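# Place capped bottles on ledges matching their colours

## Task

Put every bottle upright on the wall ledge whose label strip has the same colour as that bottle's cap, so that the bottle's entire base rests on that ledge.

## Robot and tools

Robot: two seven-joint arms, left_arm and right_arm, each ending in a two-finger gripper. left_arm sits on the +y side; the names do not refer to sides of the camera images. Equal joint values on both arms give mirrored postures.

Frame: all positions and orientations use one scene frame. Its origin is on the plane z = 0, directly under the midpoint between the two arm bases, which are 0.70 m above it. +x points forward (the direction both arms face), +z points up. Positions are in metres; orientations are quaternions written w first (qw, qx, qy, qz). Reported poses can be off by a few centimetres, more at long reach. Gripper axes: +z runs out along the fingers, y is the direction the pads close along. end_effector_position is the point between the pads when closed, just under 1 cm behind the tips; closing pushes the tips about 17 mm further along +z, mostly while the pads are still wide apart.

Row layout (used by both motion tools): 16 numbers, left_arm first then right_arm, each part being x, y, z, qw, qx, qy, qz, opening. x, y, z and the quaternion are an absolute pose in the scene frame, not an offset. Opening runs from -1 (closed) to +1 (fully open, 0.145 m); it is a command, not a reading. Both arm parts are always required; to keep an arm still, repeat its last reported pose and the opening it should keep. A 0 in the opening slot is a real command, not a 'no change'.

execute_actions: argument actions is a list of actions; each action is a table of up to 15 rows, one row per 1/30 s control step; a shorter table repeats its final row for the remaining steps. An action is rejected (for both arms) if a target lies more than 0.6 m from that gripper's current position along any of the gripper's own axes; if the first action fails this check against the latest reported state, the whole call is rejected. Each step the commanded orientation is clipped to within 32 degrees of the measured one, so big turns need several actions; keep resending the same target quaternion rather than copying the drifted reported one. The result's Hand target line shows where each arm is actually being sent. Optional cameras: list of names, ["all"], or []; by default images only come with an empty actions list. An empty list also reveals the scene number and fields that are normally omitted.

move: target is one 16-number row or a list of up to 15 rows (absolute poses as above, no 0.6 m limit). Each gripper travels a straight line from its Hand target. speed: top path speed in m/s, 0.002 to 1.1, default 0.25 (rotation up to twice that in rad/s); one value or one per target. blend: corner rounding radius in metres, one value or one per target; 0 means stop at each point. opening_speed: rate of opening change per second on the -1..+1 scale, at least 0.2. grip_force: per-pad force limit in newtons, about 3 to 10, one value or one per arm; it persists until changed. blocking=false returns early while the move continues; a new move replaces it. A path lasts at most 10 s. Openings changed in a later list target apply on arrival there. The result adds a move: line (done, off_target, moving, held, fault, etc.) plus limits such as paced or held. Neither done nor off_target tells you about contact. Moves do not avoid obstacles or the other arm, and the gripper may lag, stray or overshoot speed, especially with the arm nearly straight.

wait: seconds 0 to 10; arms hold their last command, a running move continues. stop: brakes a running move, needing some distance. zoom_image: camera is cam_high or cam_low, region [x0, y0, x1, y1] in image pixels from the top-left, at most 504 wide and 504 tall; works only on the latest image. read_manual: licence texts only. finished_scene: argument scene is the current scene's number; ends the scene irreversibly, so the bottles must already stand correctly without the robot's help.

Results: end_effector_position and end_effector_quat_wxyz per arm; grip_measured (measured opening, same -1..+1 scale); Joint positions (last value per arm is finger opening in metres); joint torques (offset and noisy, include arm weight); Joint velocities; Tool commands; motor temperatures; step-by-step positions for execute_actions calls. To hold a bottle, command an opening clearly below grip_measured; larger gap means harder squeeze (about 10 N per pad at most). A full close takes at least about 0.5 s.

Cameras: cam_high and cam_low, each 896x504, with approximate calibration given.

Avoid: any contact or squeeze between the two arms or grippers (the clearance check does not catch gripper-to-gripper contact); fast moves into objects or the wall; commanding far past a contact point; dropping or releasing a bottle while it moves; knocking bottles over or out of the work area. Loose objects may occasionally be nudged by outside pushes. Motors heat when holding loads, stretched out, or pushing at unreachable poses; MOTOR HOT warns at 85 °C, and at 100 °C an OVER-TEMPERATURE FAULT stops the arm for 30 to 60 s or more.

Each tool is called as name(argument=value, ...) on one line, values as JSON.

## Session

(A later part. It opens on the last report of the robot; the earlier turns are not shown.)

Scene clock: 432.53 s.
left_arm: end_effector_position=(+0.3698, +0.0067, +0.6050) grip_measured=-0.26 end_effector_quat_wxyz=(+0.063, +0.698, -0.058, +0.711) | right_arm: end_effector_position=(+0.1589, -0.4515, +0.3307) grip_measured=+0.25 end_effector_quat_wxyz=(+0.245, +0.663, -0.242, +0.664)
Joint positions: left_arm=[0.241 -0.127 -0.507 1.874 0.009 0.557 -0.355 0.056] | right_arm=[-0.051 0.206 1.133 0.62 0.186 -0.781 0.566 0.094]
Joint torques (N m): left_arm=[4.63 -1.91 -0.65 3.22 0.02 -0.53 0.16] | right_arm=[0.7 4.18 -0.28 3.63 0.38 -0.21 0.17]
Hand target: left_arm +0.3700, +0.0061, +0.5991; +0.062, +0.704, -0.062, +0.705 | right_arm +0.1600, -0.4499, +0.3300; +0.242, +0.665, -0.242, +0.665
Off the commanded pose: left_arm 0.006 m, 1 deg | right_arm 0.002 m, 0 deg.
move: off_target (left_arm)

move(target=[[0.37,0.0065,0.605,0.0616,0.7044,-0.0616,0.7044,-0.6, 0.16,-0.45,0.33,0.2418,0.6645,-0.2418,0.6645,0.25],[0.37,0.0065,0.605,0.0616,0.7044,-0.0616,0.7044,0.15, 0.16,-0.45,0.33,0.2418,0.6645,-0.2418,0.6645,0.25],[0.29,0.0206,0.607,0.0616,0.7044,-0.0616,0.7044,0.15, 0.16,-0.45,0.33,0.2418,0.6645,-0.2418,0.6645,0.25],[0.23,0.06,0.58,0,0.7071,0,0.7071,0.15, 0.18,-0.36,0.38,0.1228,0.6964,-0.1228,0.6964,0.25],[0.20,0.28,0.42,-0.1228,0.6964,0.1228,0.6964,0.15, 0.22,-0.22,0.42,0.0616,0.7044,-0.0616,0.7044,0.25]], speed=[0.05,0.05,0.1,0.2,0.3], blend=[0,0,0.02,0.03,0], opening_speed=0.6)

move(target=[[0.20,0.28,0.42,-0.1228,0.6964,0.1228,0.6964,0.15, 0.25,-0.05,0.58,-0.0308,0.7064,0.0308,0.7064,0.25],[0.17,0.40,0.36,-0.1228,0.6964,0.1228,0.6964,0.15, 0.322,-0.003,0.594,-0.0616,0.7044,0.0616,0.7044,0.25]], speed=[0.25,0.15], blend=[0.03,0], cameras=["all"])

zoom_image(camera="cam_low", region=[470, 180, 590, 290])

zoom_image(camera="cam_high", region=[440, 230, 560, 330])

Scene clock: 465.97 s.
left_arm: end_effector_position=(+0.1997, +0.2810, +0.4207) grip_measured=+0.15 end_effector_quat_wxyz=(-0.125, +0.696, +0.125, +0.696) | right_arm: end_effector_position=(+0.2200, -0.2195, +0.4201) grip_measured=+0.25 end_effector_quat_wxyz=(+0.060, +0.704, -0.060, +0.706)
Joint positions: left_arm=[-0.703 0.438 -0.059 1.694 0.354 -0.613 -0.485 0.087] | right_arm=[-0.58 -0.176 0.347 1.712 0.055 -0.462 0.239 0.094]
Joint torques (N m): left_arm=[-0.22 2.84 0.24 3.95 -0.02 -0.65 0.23] | right_arm=[-0.22 -0.25 -0.2 4.37 0.19 -0.31 -0.15]
Hand target: left_arm +0.2000, +0.2800, +0.4200; -0.123, +0.696, +0.123, +0.696 | right_arm +0.2200, -0.2199, +0.4199; +0.061, +0.704, -0.062, +0.704
Off the commanded pose: left_arm 0.001 m, 0 deg | right_arm 0.001 m, 0 deg.
joint sent to its limit (right arm) — joint 2 (shoulder roll), lower limit. The joint targets still meet the commanded pose.
move: done

Scene clock: 468.37 s.
left_arm: end_effector_position=(+0.1706, +0.4008, +0.3616) grip_measured=+0.15 end_effector_quat_wxyz=(-0.124, +0.695, +0.123, +0.697) | right_arm: end_effector_position=(+0.3223, -0.0037, +0.5958) grip_measured=+0.25 end_effector_quat_wxyz=(-0.062, +0.702, +0.061, +0.707)
Joint positions: left_arm=[-0.458 0.383 0.392 0.961 0.743 -0.788 0.443 0.087] | right_arm=[-0.009 -0.177 -0.56 2.05 -0.185 0.552 -0.292 0.094]
Joint torques (N m): left_arm=[-0.01 4.02 1.43 2.41 0.23 -0.55 0.23] | right_arm=[2.62 -3.15 -1.62 3.54 0.05 -0.32 -0.14]
Hand target: left_arm +0.1700, +0.4000, +0.3600; -0.123, +0.696, +0.123, +0.696 | right_arm +0.3220, -0.0030, +0.5941; -0.062, +0.704, +0.062, +0.705
Off the commanded pose: left_arm 0.002 m, 0 deg | right_arm 0.002 m, 0 deg.
joint read past its limit (left arm) — joint 6 (wrist pitch), lower limit.
joint sent to its limit (left arm) — joint 6 (wrist pitch), lower limit. The joint targets still meet the commanded pose.
joint sent to its limit (right arm) — joint 2 (shoulder roll), lower limit. The joint targets still meet the commanded pose.
move: done

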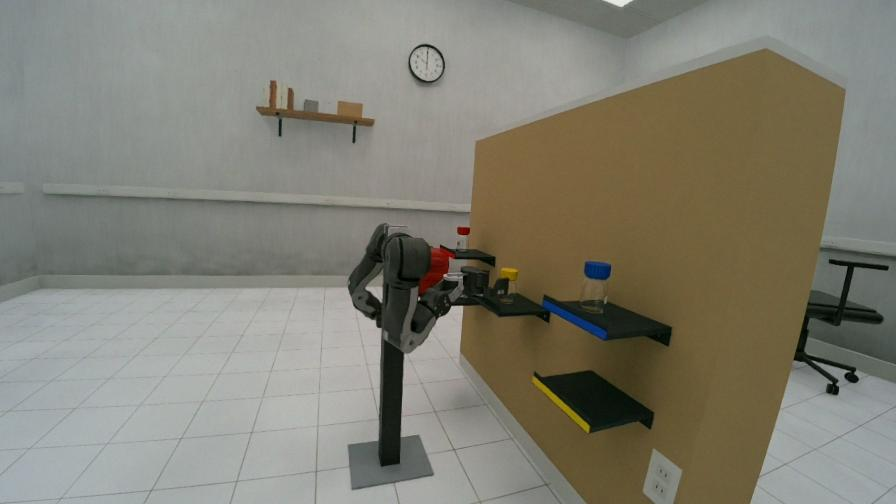

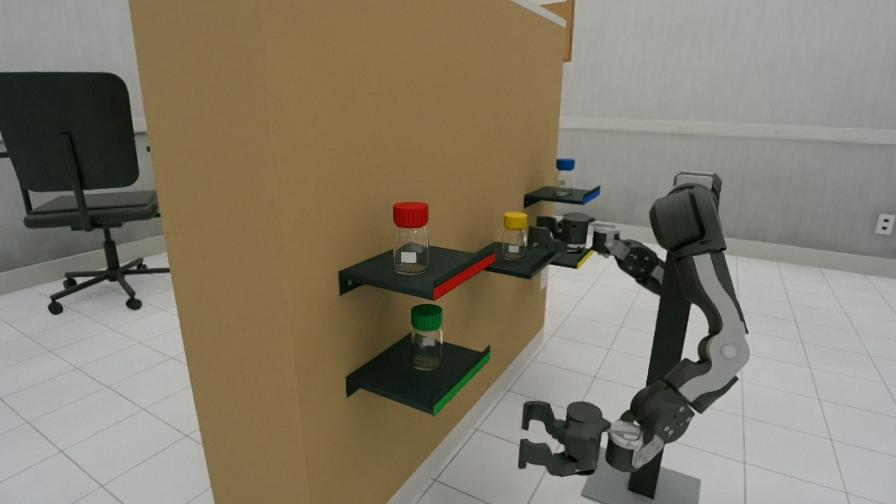

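Scaled by 4.200 from the camera's 896x504 image, which has a finer 1280x720 frame.

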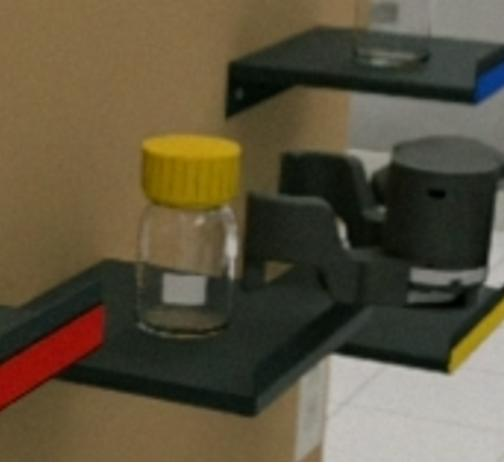

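Scaled by 4.200 from the camera's 896x504 image, which has a finer 1280x720 frame.

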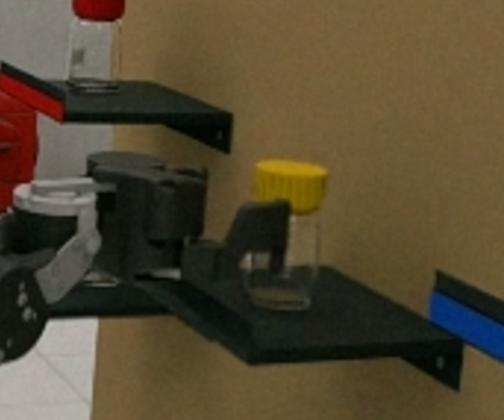

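move(target=[[0.17,0.40,0.36,-0.1228,0.6964,0.1228,0.6964,0.15, 0.368,0.001,0.594,-0.0616,0.7044,0.0616,0.7044,0.25],[0.17,0.40,0.36,-0.1228,0.6964,0.1228,0.6964,0.15, 0.368,0.001,0.594,-0.0616,0.7044,0.0616,0.7044,-0.6],[0.17,0.40,0.36,-0.1228,0.6964,0.1228,0.6964,0.15, 0.368,0.001,0.632,-0.0616,0.7044,0.0616,0.7044,-0.6],[0.17,0.40,0.36,-0.1228,0.6964,0.1228,0.6964,0.15, 0.28,-0.03,0.645,0,0.7071,0,0.7071,-0.6]], speed=[0.1,0.1,0.1,0.15], blend=[0,0,0.015,0], opening_speed=0.8, cameras=["all"])

Scene clock: 501.53 s.
left_arm: end_effector_position=(+0.1706, +0.4008, +0.3616) grip_measured=+0.15 end_effector_quat_wxyz=(-0.124, +0.695, +0.123, +0.697) | right_arm: end_effector_position=(+0.2798, -0.0282, +0.6437) grip_measured=-0.24 end_effector_quat_wxyz=(-0.008, +0.695, -0.001, +0.719)
Joint positions: left_arm=[-0.458 0.383 0.392 0.961 0.743 -0.788 0.443 0.087] | right_arm=[-0.017 -0.176 -0.761 2.292 -0.217 0.785 -0.597 0.058]
Joint torques (N m): left_arm=[0.01 4.02 1.44 2.41 0.23 -0.55 0.23] | right_arm=[2.6 -3.31 -0.49 3.37 -0.32 -0.32 -0.11]
Hand target: left_arm +0.1700, +0.4000, +0.3600; -0.123, +0.696, +0.123, +0.696 | right_arm +0.2800, -0.0300, +0.6447; -0.004, +0.694, -0.004, +0.720
Off the commanded pose: left_arm 0.002 m, 0 deg | right_arm 0.002 m, 2 deg.
joint read past its limit (left arm) — joint 6 (wrist pitch), lower limit.
joint sent to its limit (left arm) — joint 6 (wrist pitch), lower limit. The joint targets still meet the commanded pose.
joint sent to its limit (right arm) — joint 2 (shoulder roll), lower limit; joint 6 (wrist pitch), upper limit. The joint targets still meet the commanded pose.
move: done

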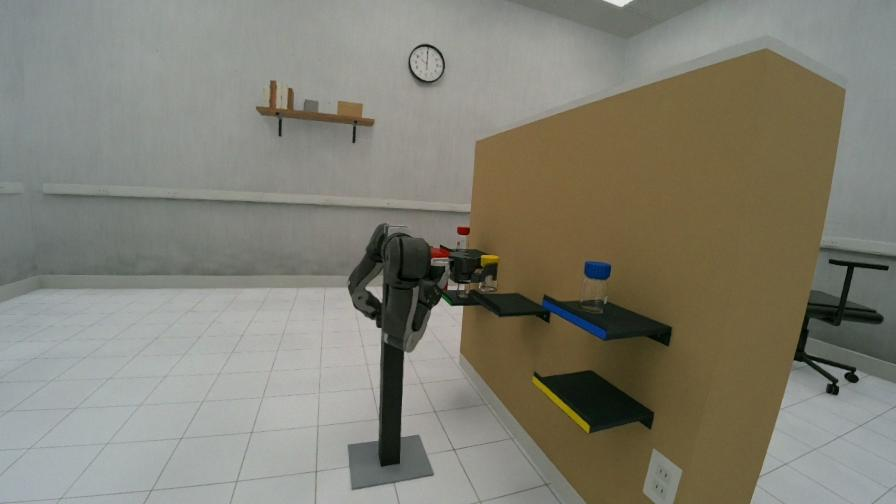

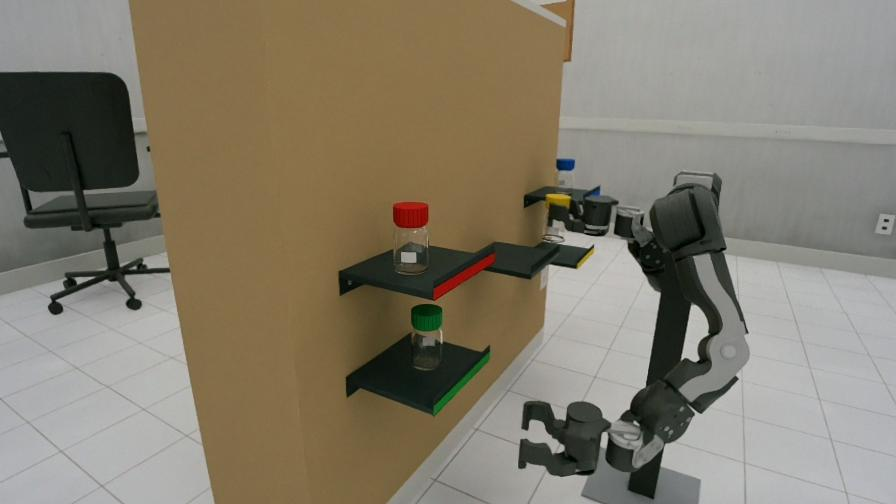

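move(target=[[0.17,0.40,0.36,-0.1228,0.6964,0.1228,0.6964,0.15, 0.22,-0.08,0.637,0.0308,0.7064,-0.0308,0.7064,-0.6],[0.17,0.40,0.36,-0.1228,0.6964,0.1228,0.6964,0.15, 0.215,-0.19,0.52,0.0616,0.7044,-0.0616,0.7044,-0.6],[0.17,0.40,0.36,-0.1228,0.6964,0.1228,0.6964,0.15, 0.205,-0.30,0.42,0.1228,0.6964,-0.1228,0.6964,-0.6],[0.17,0.40,0.36,-0.1228,0.6964,0.1228,0.6964,0.15, 0.215,-0.365,0.528,0.153,0.6903,-0.153,0.6903,-0.6],[0.17,0.40,0.36,-0.1228,0.6964,0.1228,0.6964,0.15, 0.30,-0.39,0.53,0.153,0.6903,-0.153,0.6903,-0.6],[0.17,0.40,0.36,-0.1228,0.6964,0.1228,0.6964,0.15, 0.372,-0.395,0.52,0.153,0.6903,-0.153,0.6903,-0.6]], speed=[0.2,0.22,0.22,0.22,0.15,0.12], blend=[0.01,0.03,0.03,0.02,0.02,0], cameras=["all"])

zoom_image(camera="cam_high", region=[510, 290, 670, 440])

zoom_image(camera="cam_low", region=[510, 180, 630, 290])

Scene clock: 519.87 s.
left_arm: end_effector_position=(+0.1706, +0.4008, +0.3616) grip_measured=+0.15 end_effector_quat_wxyz=(-0.124, +0.695, +0.123, +0.697) | right_arm: end_effector_position=(+0.3716, -0.3960, +0.5199) grip_measured=-0.24 end_effector_quat_wxyz=(+0.153, +0.691, -0.158, +0.689)
Joint positions: left_arm=[-0.458 0.383 0.392 0.961 0.743 -0.788 0.443 0.087] | right_arm=[0.107 0.948 -0.29 1.403 0.978 -0.226 -0.471 0.058]
Joint torques (N m): left_arm=[0.01 4.02 1.44 2.4 0.22 -0.55 0.23] | right_arm=[4.13 6.71 3.11 2.29 -0.37 -0.53 0.19]
Hand target: left_arm +0.1700, +0.4000, +0.3600; -0.123, +0.696, +0.123, +0.696 | right_arm +0.3720, -0.3949, +0.5200; +0.153, +0.690, -0.153, +0.690
Off the commanded pose: left_arm 0.002 m, 0 deg | right_arm 0.001 m, 1 deg.
joint read past its limit (left arm) — joint 6 (wrist pitch), lower limit.
joint sent to its limit (left arm) — joint 6 (wrist pitch), lower limit. The joint targets still meet the commanded pose.
move: done

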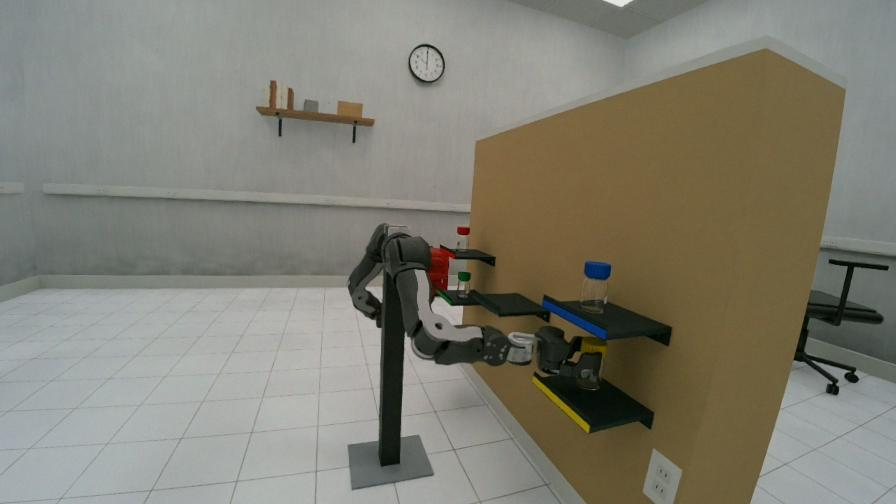

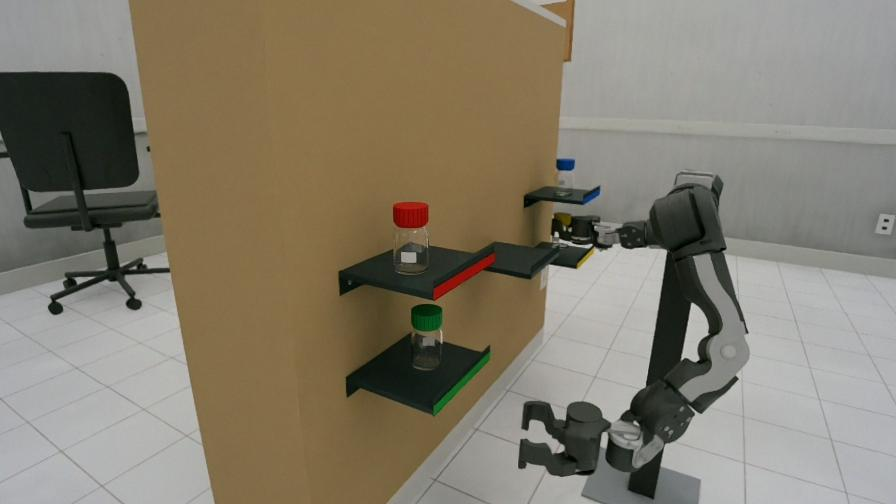

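Scaled by 3.150 from the camera's 896x504 image, which has a finer 1280x720 frame.

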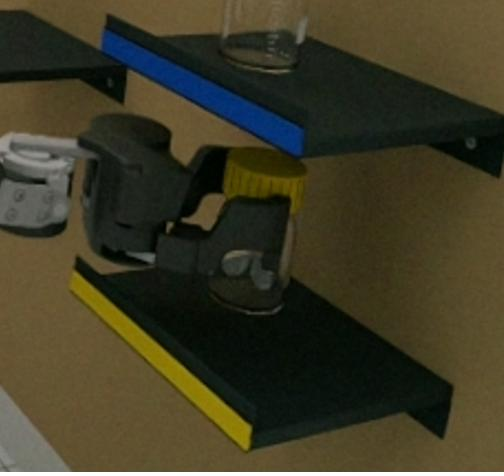

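Scaled by 4.200 from the camera's 896x504 image, which has a finer 1280x720 frame.

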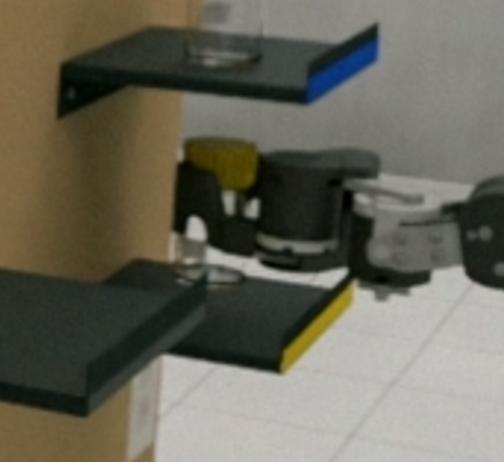

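move(target=[[0.17,0.40,0.36,-0.1228,0.6964,0.1228,0.6964,0.15, 0.372,-0.395,0.503,0.177,0.6953,-0.1288,0.6845,-0.6]], speed=0.06, cameras=["all"])

zoom_image(camera="cam_high", region=[510, 290, 670, 440])

zoom_image(camera="cam_low", region=[510, 180, 630, 290])

Scene clock: 548.10 s.
left_arm: end_effector_position=(+0.1706, +0.4008, +0.3616) grip_measured=+0.15 end_effector_quat_wxyz=(-0.124, +0.695, +0.123, +0.697) | right_arm: end_effector_position=(+0.3708, -0.3965, +0.5008) grip_measured=-0.24 end_effector_quat_wxyz=(+0.179, +0.699, -0.131, +0.679)
Joint positions: left_arm=[-0.458 0.383 0.392 0.961 0.743 -0.788 0.443 0.087] | right_arm=[0.119 0.914 -0.329 1.335 0.892 -0.24 -0.465 0.058]
Joint torques (N m): left_arm=[0.01 4.02 1.43 2.4 0.23 -0.55 0.23] | right_arm=[4.71 5.95 3.38 2.54 -0.32 -0.73 0.13]
Hand target: left_arm +0.1700, +0.4000, +0.3600; -0.123, +0.696, +0.123, +0.696 | right_arm +0.3720, -0.3950, +0.5031; +0.177, +0.695, -0.129, +0.685
Off the commanded pose: left_arm 0.002 m, 0 deg | right_arm 0.003 m, 1 deg.
joint read past its limit (left arm) — joint 6 (wrist pitch), lower limit.
joint sent to its limit (left arm) — joint 6 (wrist pitch), lower limit. The joint targets still meet the commanded pose.
move: done

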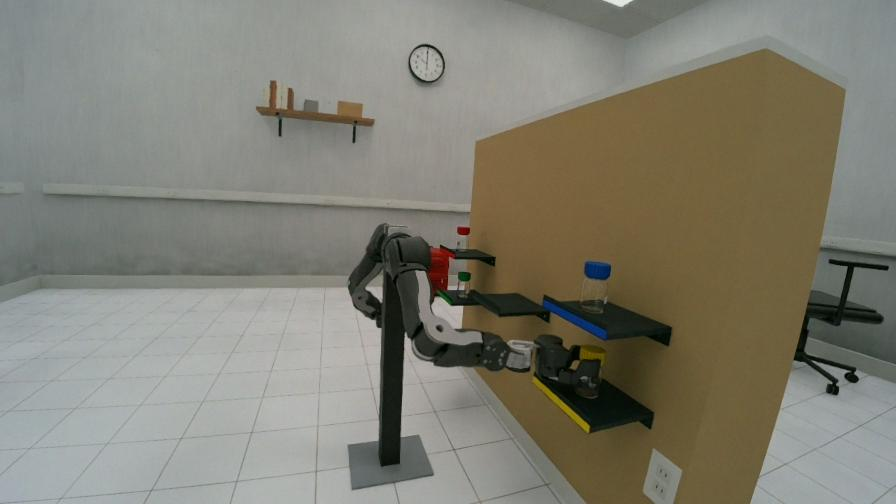

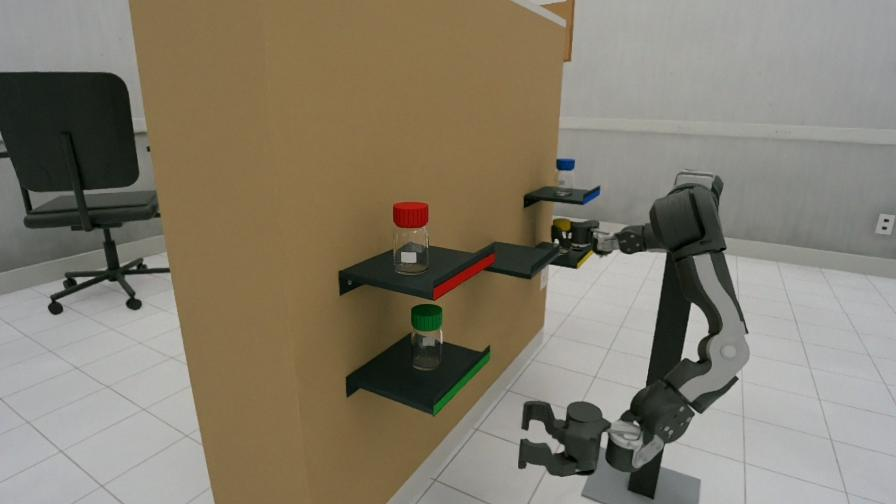

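Scaled by 3.150 from the camera's 896x504 image, which has a finer 1280x720 frame.

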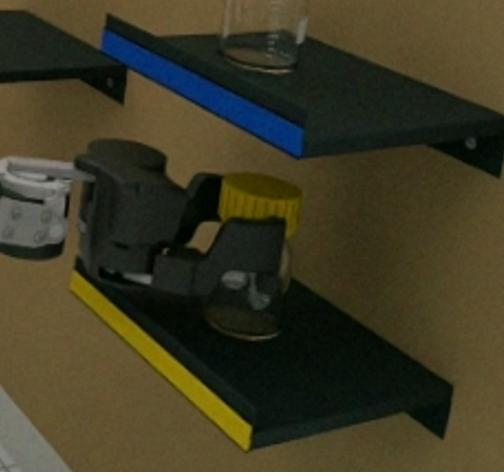

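Scaled by 4.200 from the camera's 896x504 image, which has a finer 1280x720 frame.

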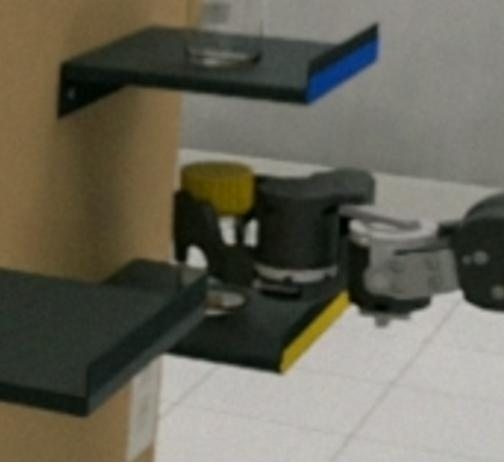

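move(target=[[0.17,0.40,0.36,-0.1228,0.6964,0.1228,0.6964,0.15, 0.372,-0.395,0.499,0.177,0.6953,-0.1288,0.6845,-0.6]], speed=0.03)

move(target=[[0.17,0.40,0.36,-0.1228,0.6964,0.1228,0.6964,0.15, 0.372,-0.395,0.495,0.177,0.6953,-0.1288,0.6845,-0.6]], speed=0.03)

move(target=[[0.17,0.40,0.36,-0.1228,0.6964,0.1228,0.6964,0.15, 0.372,-0.395,0.491,0.177,0.6953,-0.1288,0.6845,-0.6]], speed=0.03)

Scene clock: 558.77 s.
left_arm: end_effector_position=(+0.1706, +0.4008, +0.3616) grip_measured=+0.15 end_effector_quat_wxyz=(-0.124, +0.695, +0.123, +0.697) | right_arm: end_effector_position=(+0.3713, -0.3966, +0.4992) grip_measured=-0.24 end_effector_quat_wxyz=(+0.179, +0.696, -0.131, +0.683)
Joint positions: left_arm=[-0.458 0.383 0.392 0.961 0.743 -0.788 0.443 0.087] | right_arm=[0.123 0.903 -0.329 1.32 0.88 -0.255 -0.459 0.058]
Joint torques (N m): left_arm=[0.01 4.05 1.43 2.41 0.23 -0.55 0.23] | right_arm=[4.5 5.74 2.93 2.19 -0.23 -0.58 0.14]
Hand target: left_arm +0.1700, +0.4000, +0.3600; -0.123, +0.696, +0.123, +0.696 | right_arm +0.3720, -0.3950, +0.4990; +0.177, +0.695, -0.129, +0.685
Off the commanded pose: left_arm 0.002 m, 0 deg | right_arm 0.002 m, 0 deg.
joint read past its limit (left arm) — joint 6 (wrist pitch), lower limit.
joint sent to its limit (left arm) — joint 6 (wrist pitch), lower limit. The joint targets still meet the commanded pose.
move: done

Scene clock: 559.47 s.
left_arm: end_effector_position=(+0.1706, +0.4008, +0.3616) grip_measured=+0.15 end_effector_quat_wxyz=(-0.124, +0.695, +0.123, +0.697) | right_arm: end_effector_position=(+0.3719, -0.3970, +0.4989) grip_measured=-0.24 end_effector_quat_wxyz=(+0.179, +0.691, -0.131, +0.688)
Joint positions: left_arm=[-0.458 0.383 0.392 0.961 0.743 -0.788 0.443 0.087] | right_arm=[0.127 0.892 -0.329 1.304 0.87 -0.273 -0.452 0.058]
Joint torques (N m): left_arm=[0.01 4.02 1.44 2.41 0.23 -0.55 0.23] | right_arm=[4.05 5.31 2.32 1.94 -0.14 -0.35 0.16]
Hand target: left_arm +0.1700, +0.4000, +0.3600; -0.123, +0.696, +0.123, +0.696 | right_arm +0.3720, -0.3950, +0.4950; +0.177, +0.695, -0.129, +0.685
Off the commanded pose: left_arm 0.002 m, 0 deg | right_arm 0.004 m, 1 deg.
joint read past its limit (left arm) — joint 6 (wrist pitch), lower limit.
joint sent to its limit (left arm) — joint 6 (wrist pitch), lower limit. The joint targets still meet the commanded pose.
move: off_target (right_arm)

Scene clock: 560.17 s.
left_arm: end_effector_position=(+0.1706, +0.4008, +0.3616) grip_measured=+0.15 end_effector_quat_wxyz=(-0.124, +0.695, +0.123, +0.697) | right_arm: end_effector_position=(+0.3724, -0.3974, +0.4986) grip_measured=-0.24 end_effector_quat_wxyz=(+0.180, +0.686, -0.131, +0.693)
Joint positions: left_arm=[-0.458 0.383 0.392 0.961 0.743 -0.788 0.443 0.087] | right_arm=[0.132 0.882 -0.329 1.289 0.86 -0.292 -0.446 0.058]
Joint torques (N m): left_arm=[0.01 4.02 1.44 2.4 0.23 -0.55 0.23] | right_arm=[3.6 5.05 1.51 1.69 -0.07 -0.1 0.17]
Hand target: left_arm +0.1700, +0.4000, +0.3600; -0.123, +0.696, +0.123, +0.696 | right_arm +0.3719, -0.3949, +0.4912; +0.177, +0.695, -0.129, +0.685
Off the commanded pose: left_arm 0.002 m, 0 deg | right_arm 0.008 m, 1 deg.
joint read past its limit (left arm) — joint 6 (wrist pitch), lower limit.
joint sent to its limit (left arm) — joint 6 (wrist pitch), lower limit. The joint targets still meet the commanded pose.
move: off_target (right_arm)

Contact at ~0.499. Release and retreat.

move(target=[[0.17,0.40,0.36,-0.1228,0.6964,0.1228,0.6964,0.15, 0.372,-0.396,0.498,0.177,0.6953,-0.1288,0.6845,-0.6],[0.17,0.40,0.36,-0.1228,0.6964,0.1228,0.6964,0.15, 0.372,-0.396,0.498,0.177,0.6953,-0.1288,0.6845,0.15],[0.17,0.40,0.36,-0.1228,0.6964,0.1228,0.6964,0.15, 0.30,-0.3625,0.502,0.165,0.693,-0.14,0.688,0.15],[0.17,0.40,0.36,-0.1228,0.6964,0.1228,0.6964,0.15, 0.20,-0.33,0.48,0.153,0.6903,-0.153,0.6903,0.15]], speed=[0.05,0.05,0.09,0.2], blend=[0,0,0.02,0], opening_speed=0.6, cameras=["all"])

zoom_image(camera="cam_high", region=[430, 200, 690, 440])

zoom_image(camera="cam_low", region=[330, 140, 630, 420])

Scene clock: 576.03 s.
left_arm: end_effector_position=(+0.1706, +0.4008, +0.3616) grip_measured=+0.15 end_effector_quat_wxyz=(-0.124, +0.695, +0.123, +0.697) | right_arm: end_effector_position=(+0.1998, -0.3301, +0.4789) grip_measured=+0.15 end_effector_quat_wxyz=(+0.153, +0.692, -0.153, +0.689)
Joint positions: left_arm=[-0.458 0.383 0.392 0.961 0.743 -0.788 0.443 0.087] | right_arm=[-0.897 0.811 0.026 1.934 0.613 -0.597 -0.733 0.087]
Joint torques (N m): left_arm=[0.01 4.02 1.44 2.41 0.23 -0.55 0.23] | right_arm=[-0.54 3.15 2.73 3.18 -0.28 -0.44 0.03]
Hand target: left_arm +0.1700, +0.4000, +0.3600; -0.123, +0.696, +0.123, +0.696 | right_arm +0.2000, -0.3300, +0.4800; +0.153, +0.690, -0.153, +0.690
Off the commanded pose: left_arm 0.002 m, 0 deg | right_arm 0.001 m, 0 deg.
joint read past its limit (left arm) — joint 6 (wrist pitch), lower limit.
joint sent to its limit (left arm) — joint 6 (wrist pitch), lower limit. The joint targets still meet the commanded pose.
move: done

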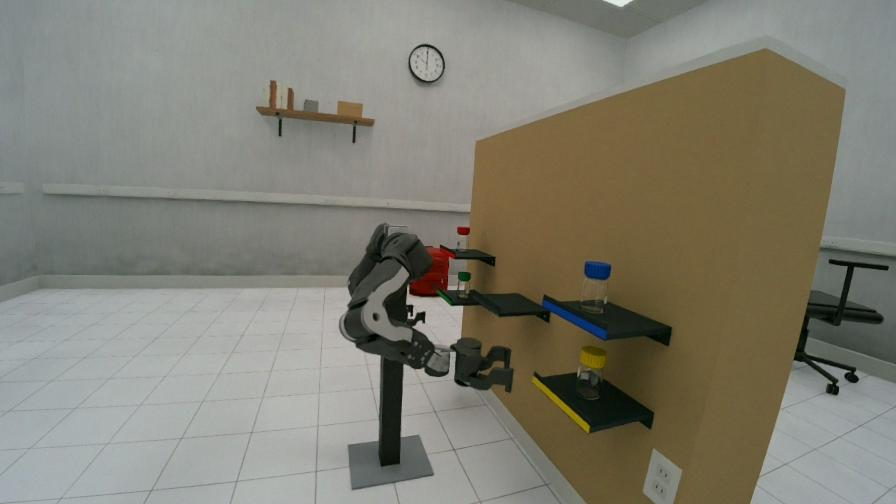

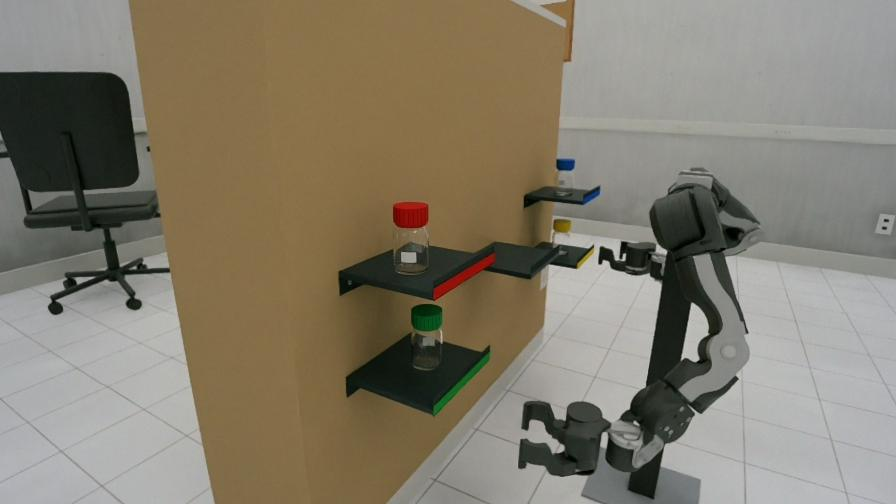

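Scaled by 1.938 from the camera's 896x504 image, which has a finer 1280x720 frame.

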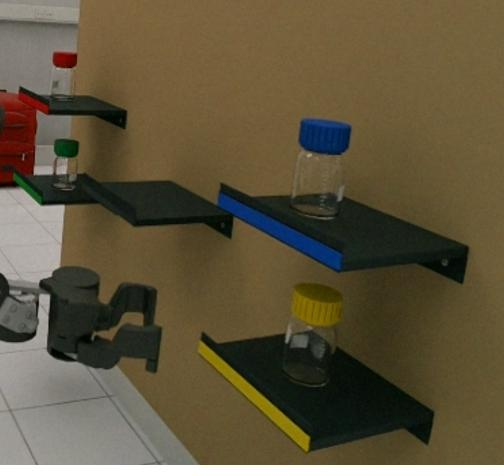

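Scaled by 1.680 from the camera's 896x504 image, which has a finer 1280x720 frame.

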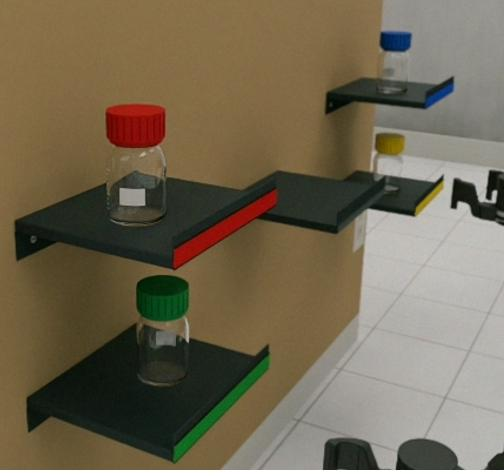

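finished_scene(scene=2)

The scene is finished: the task was done.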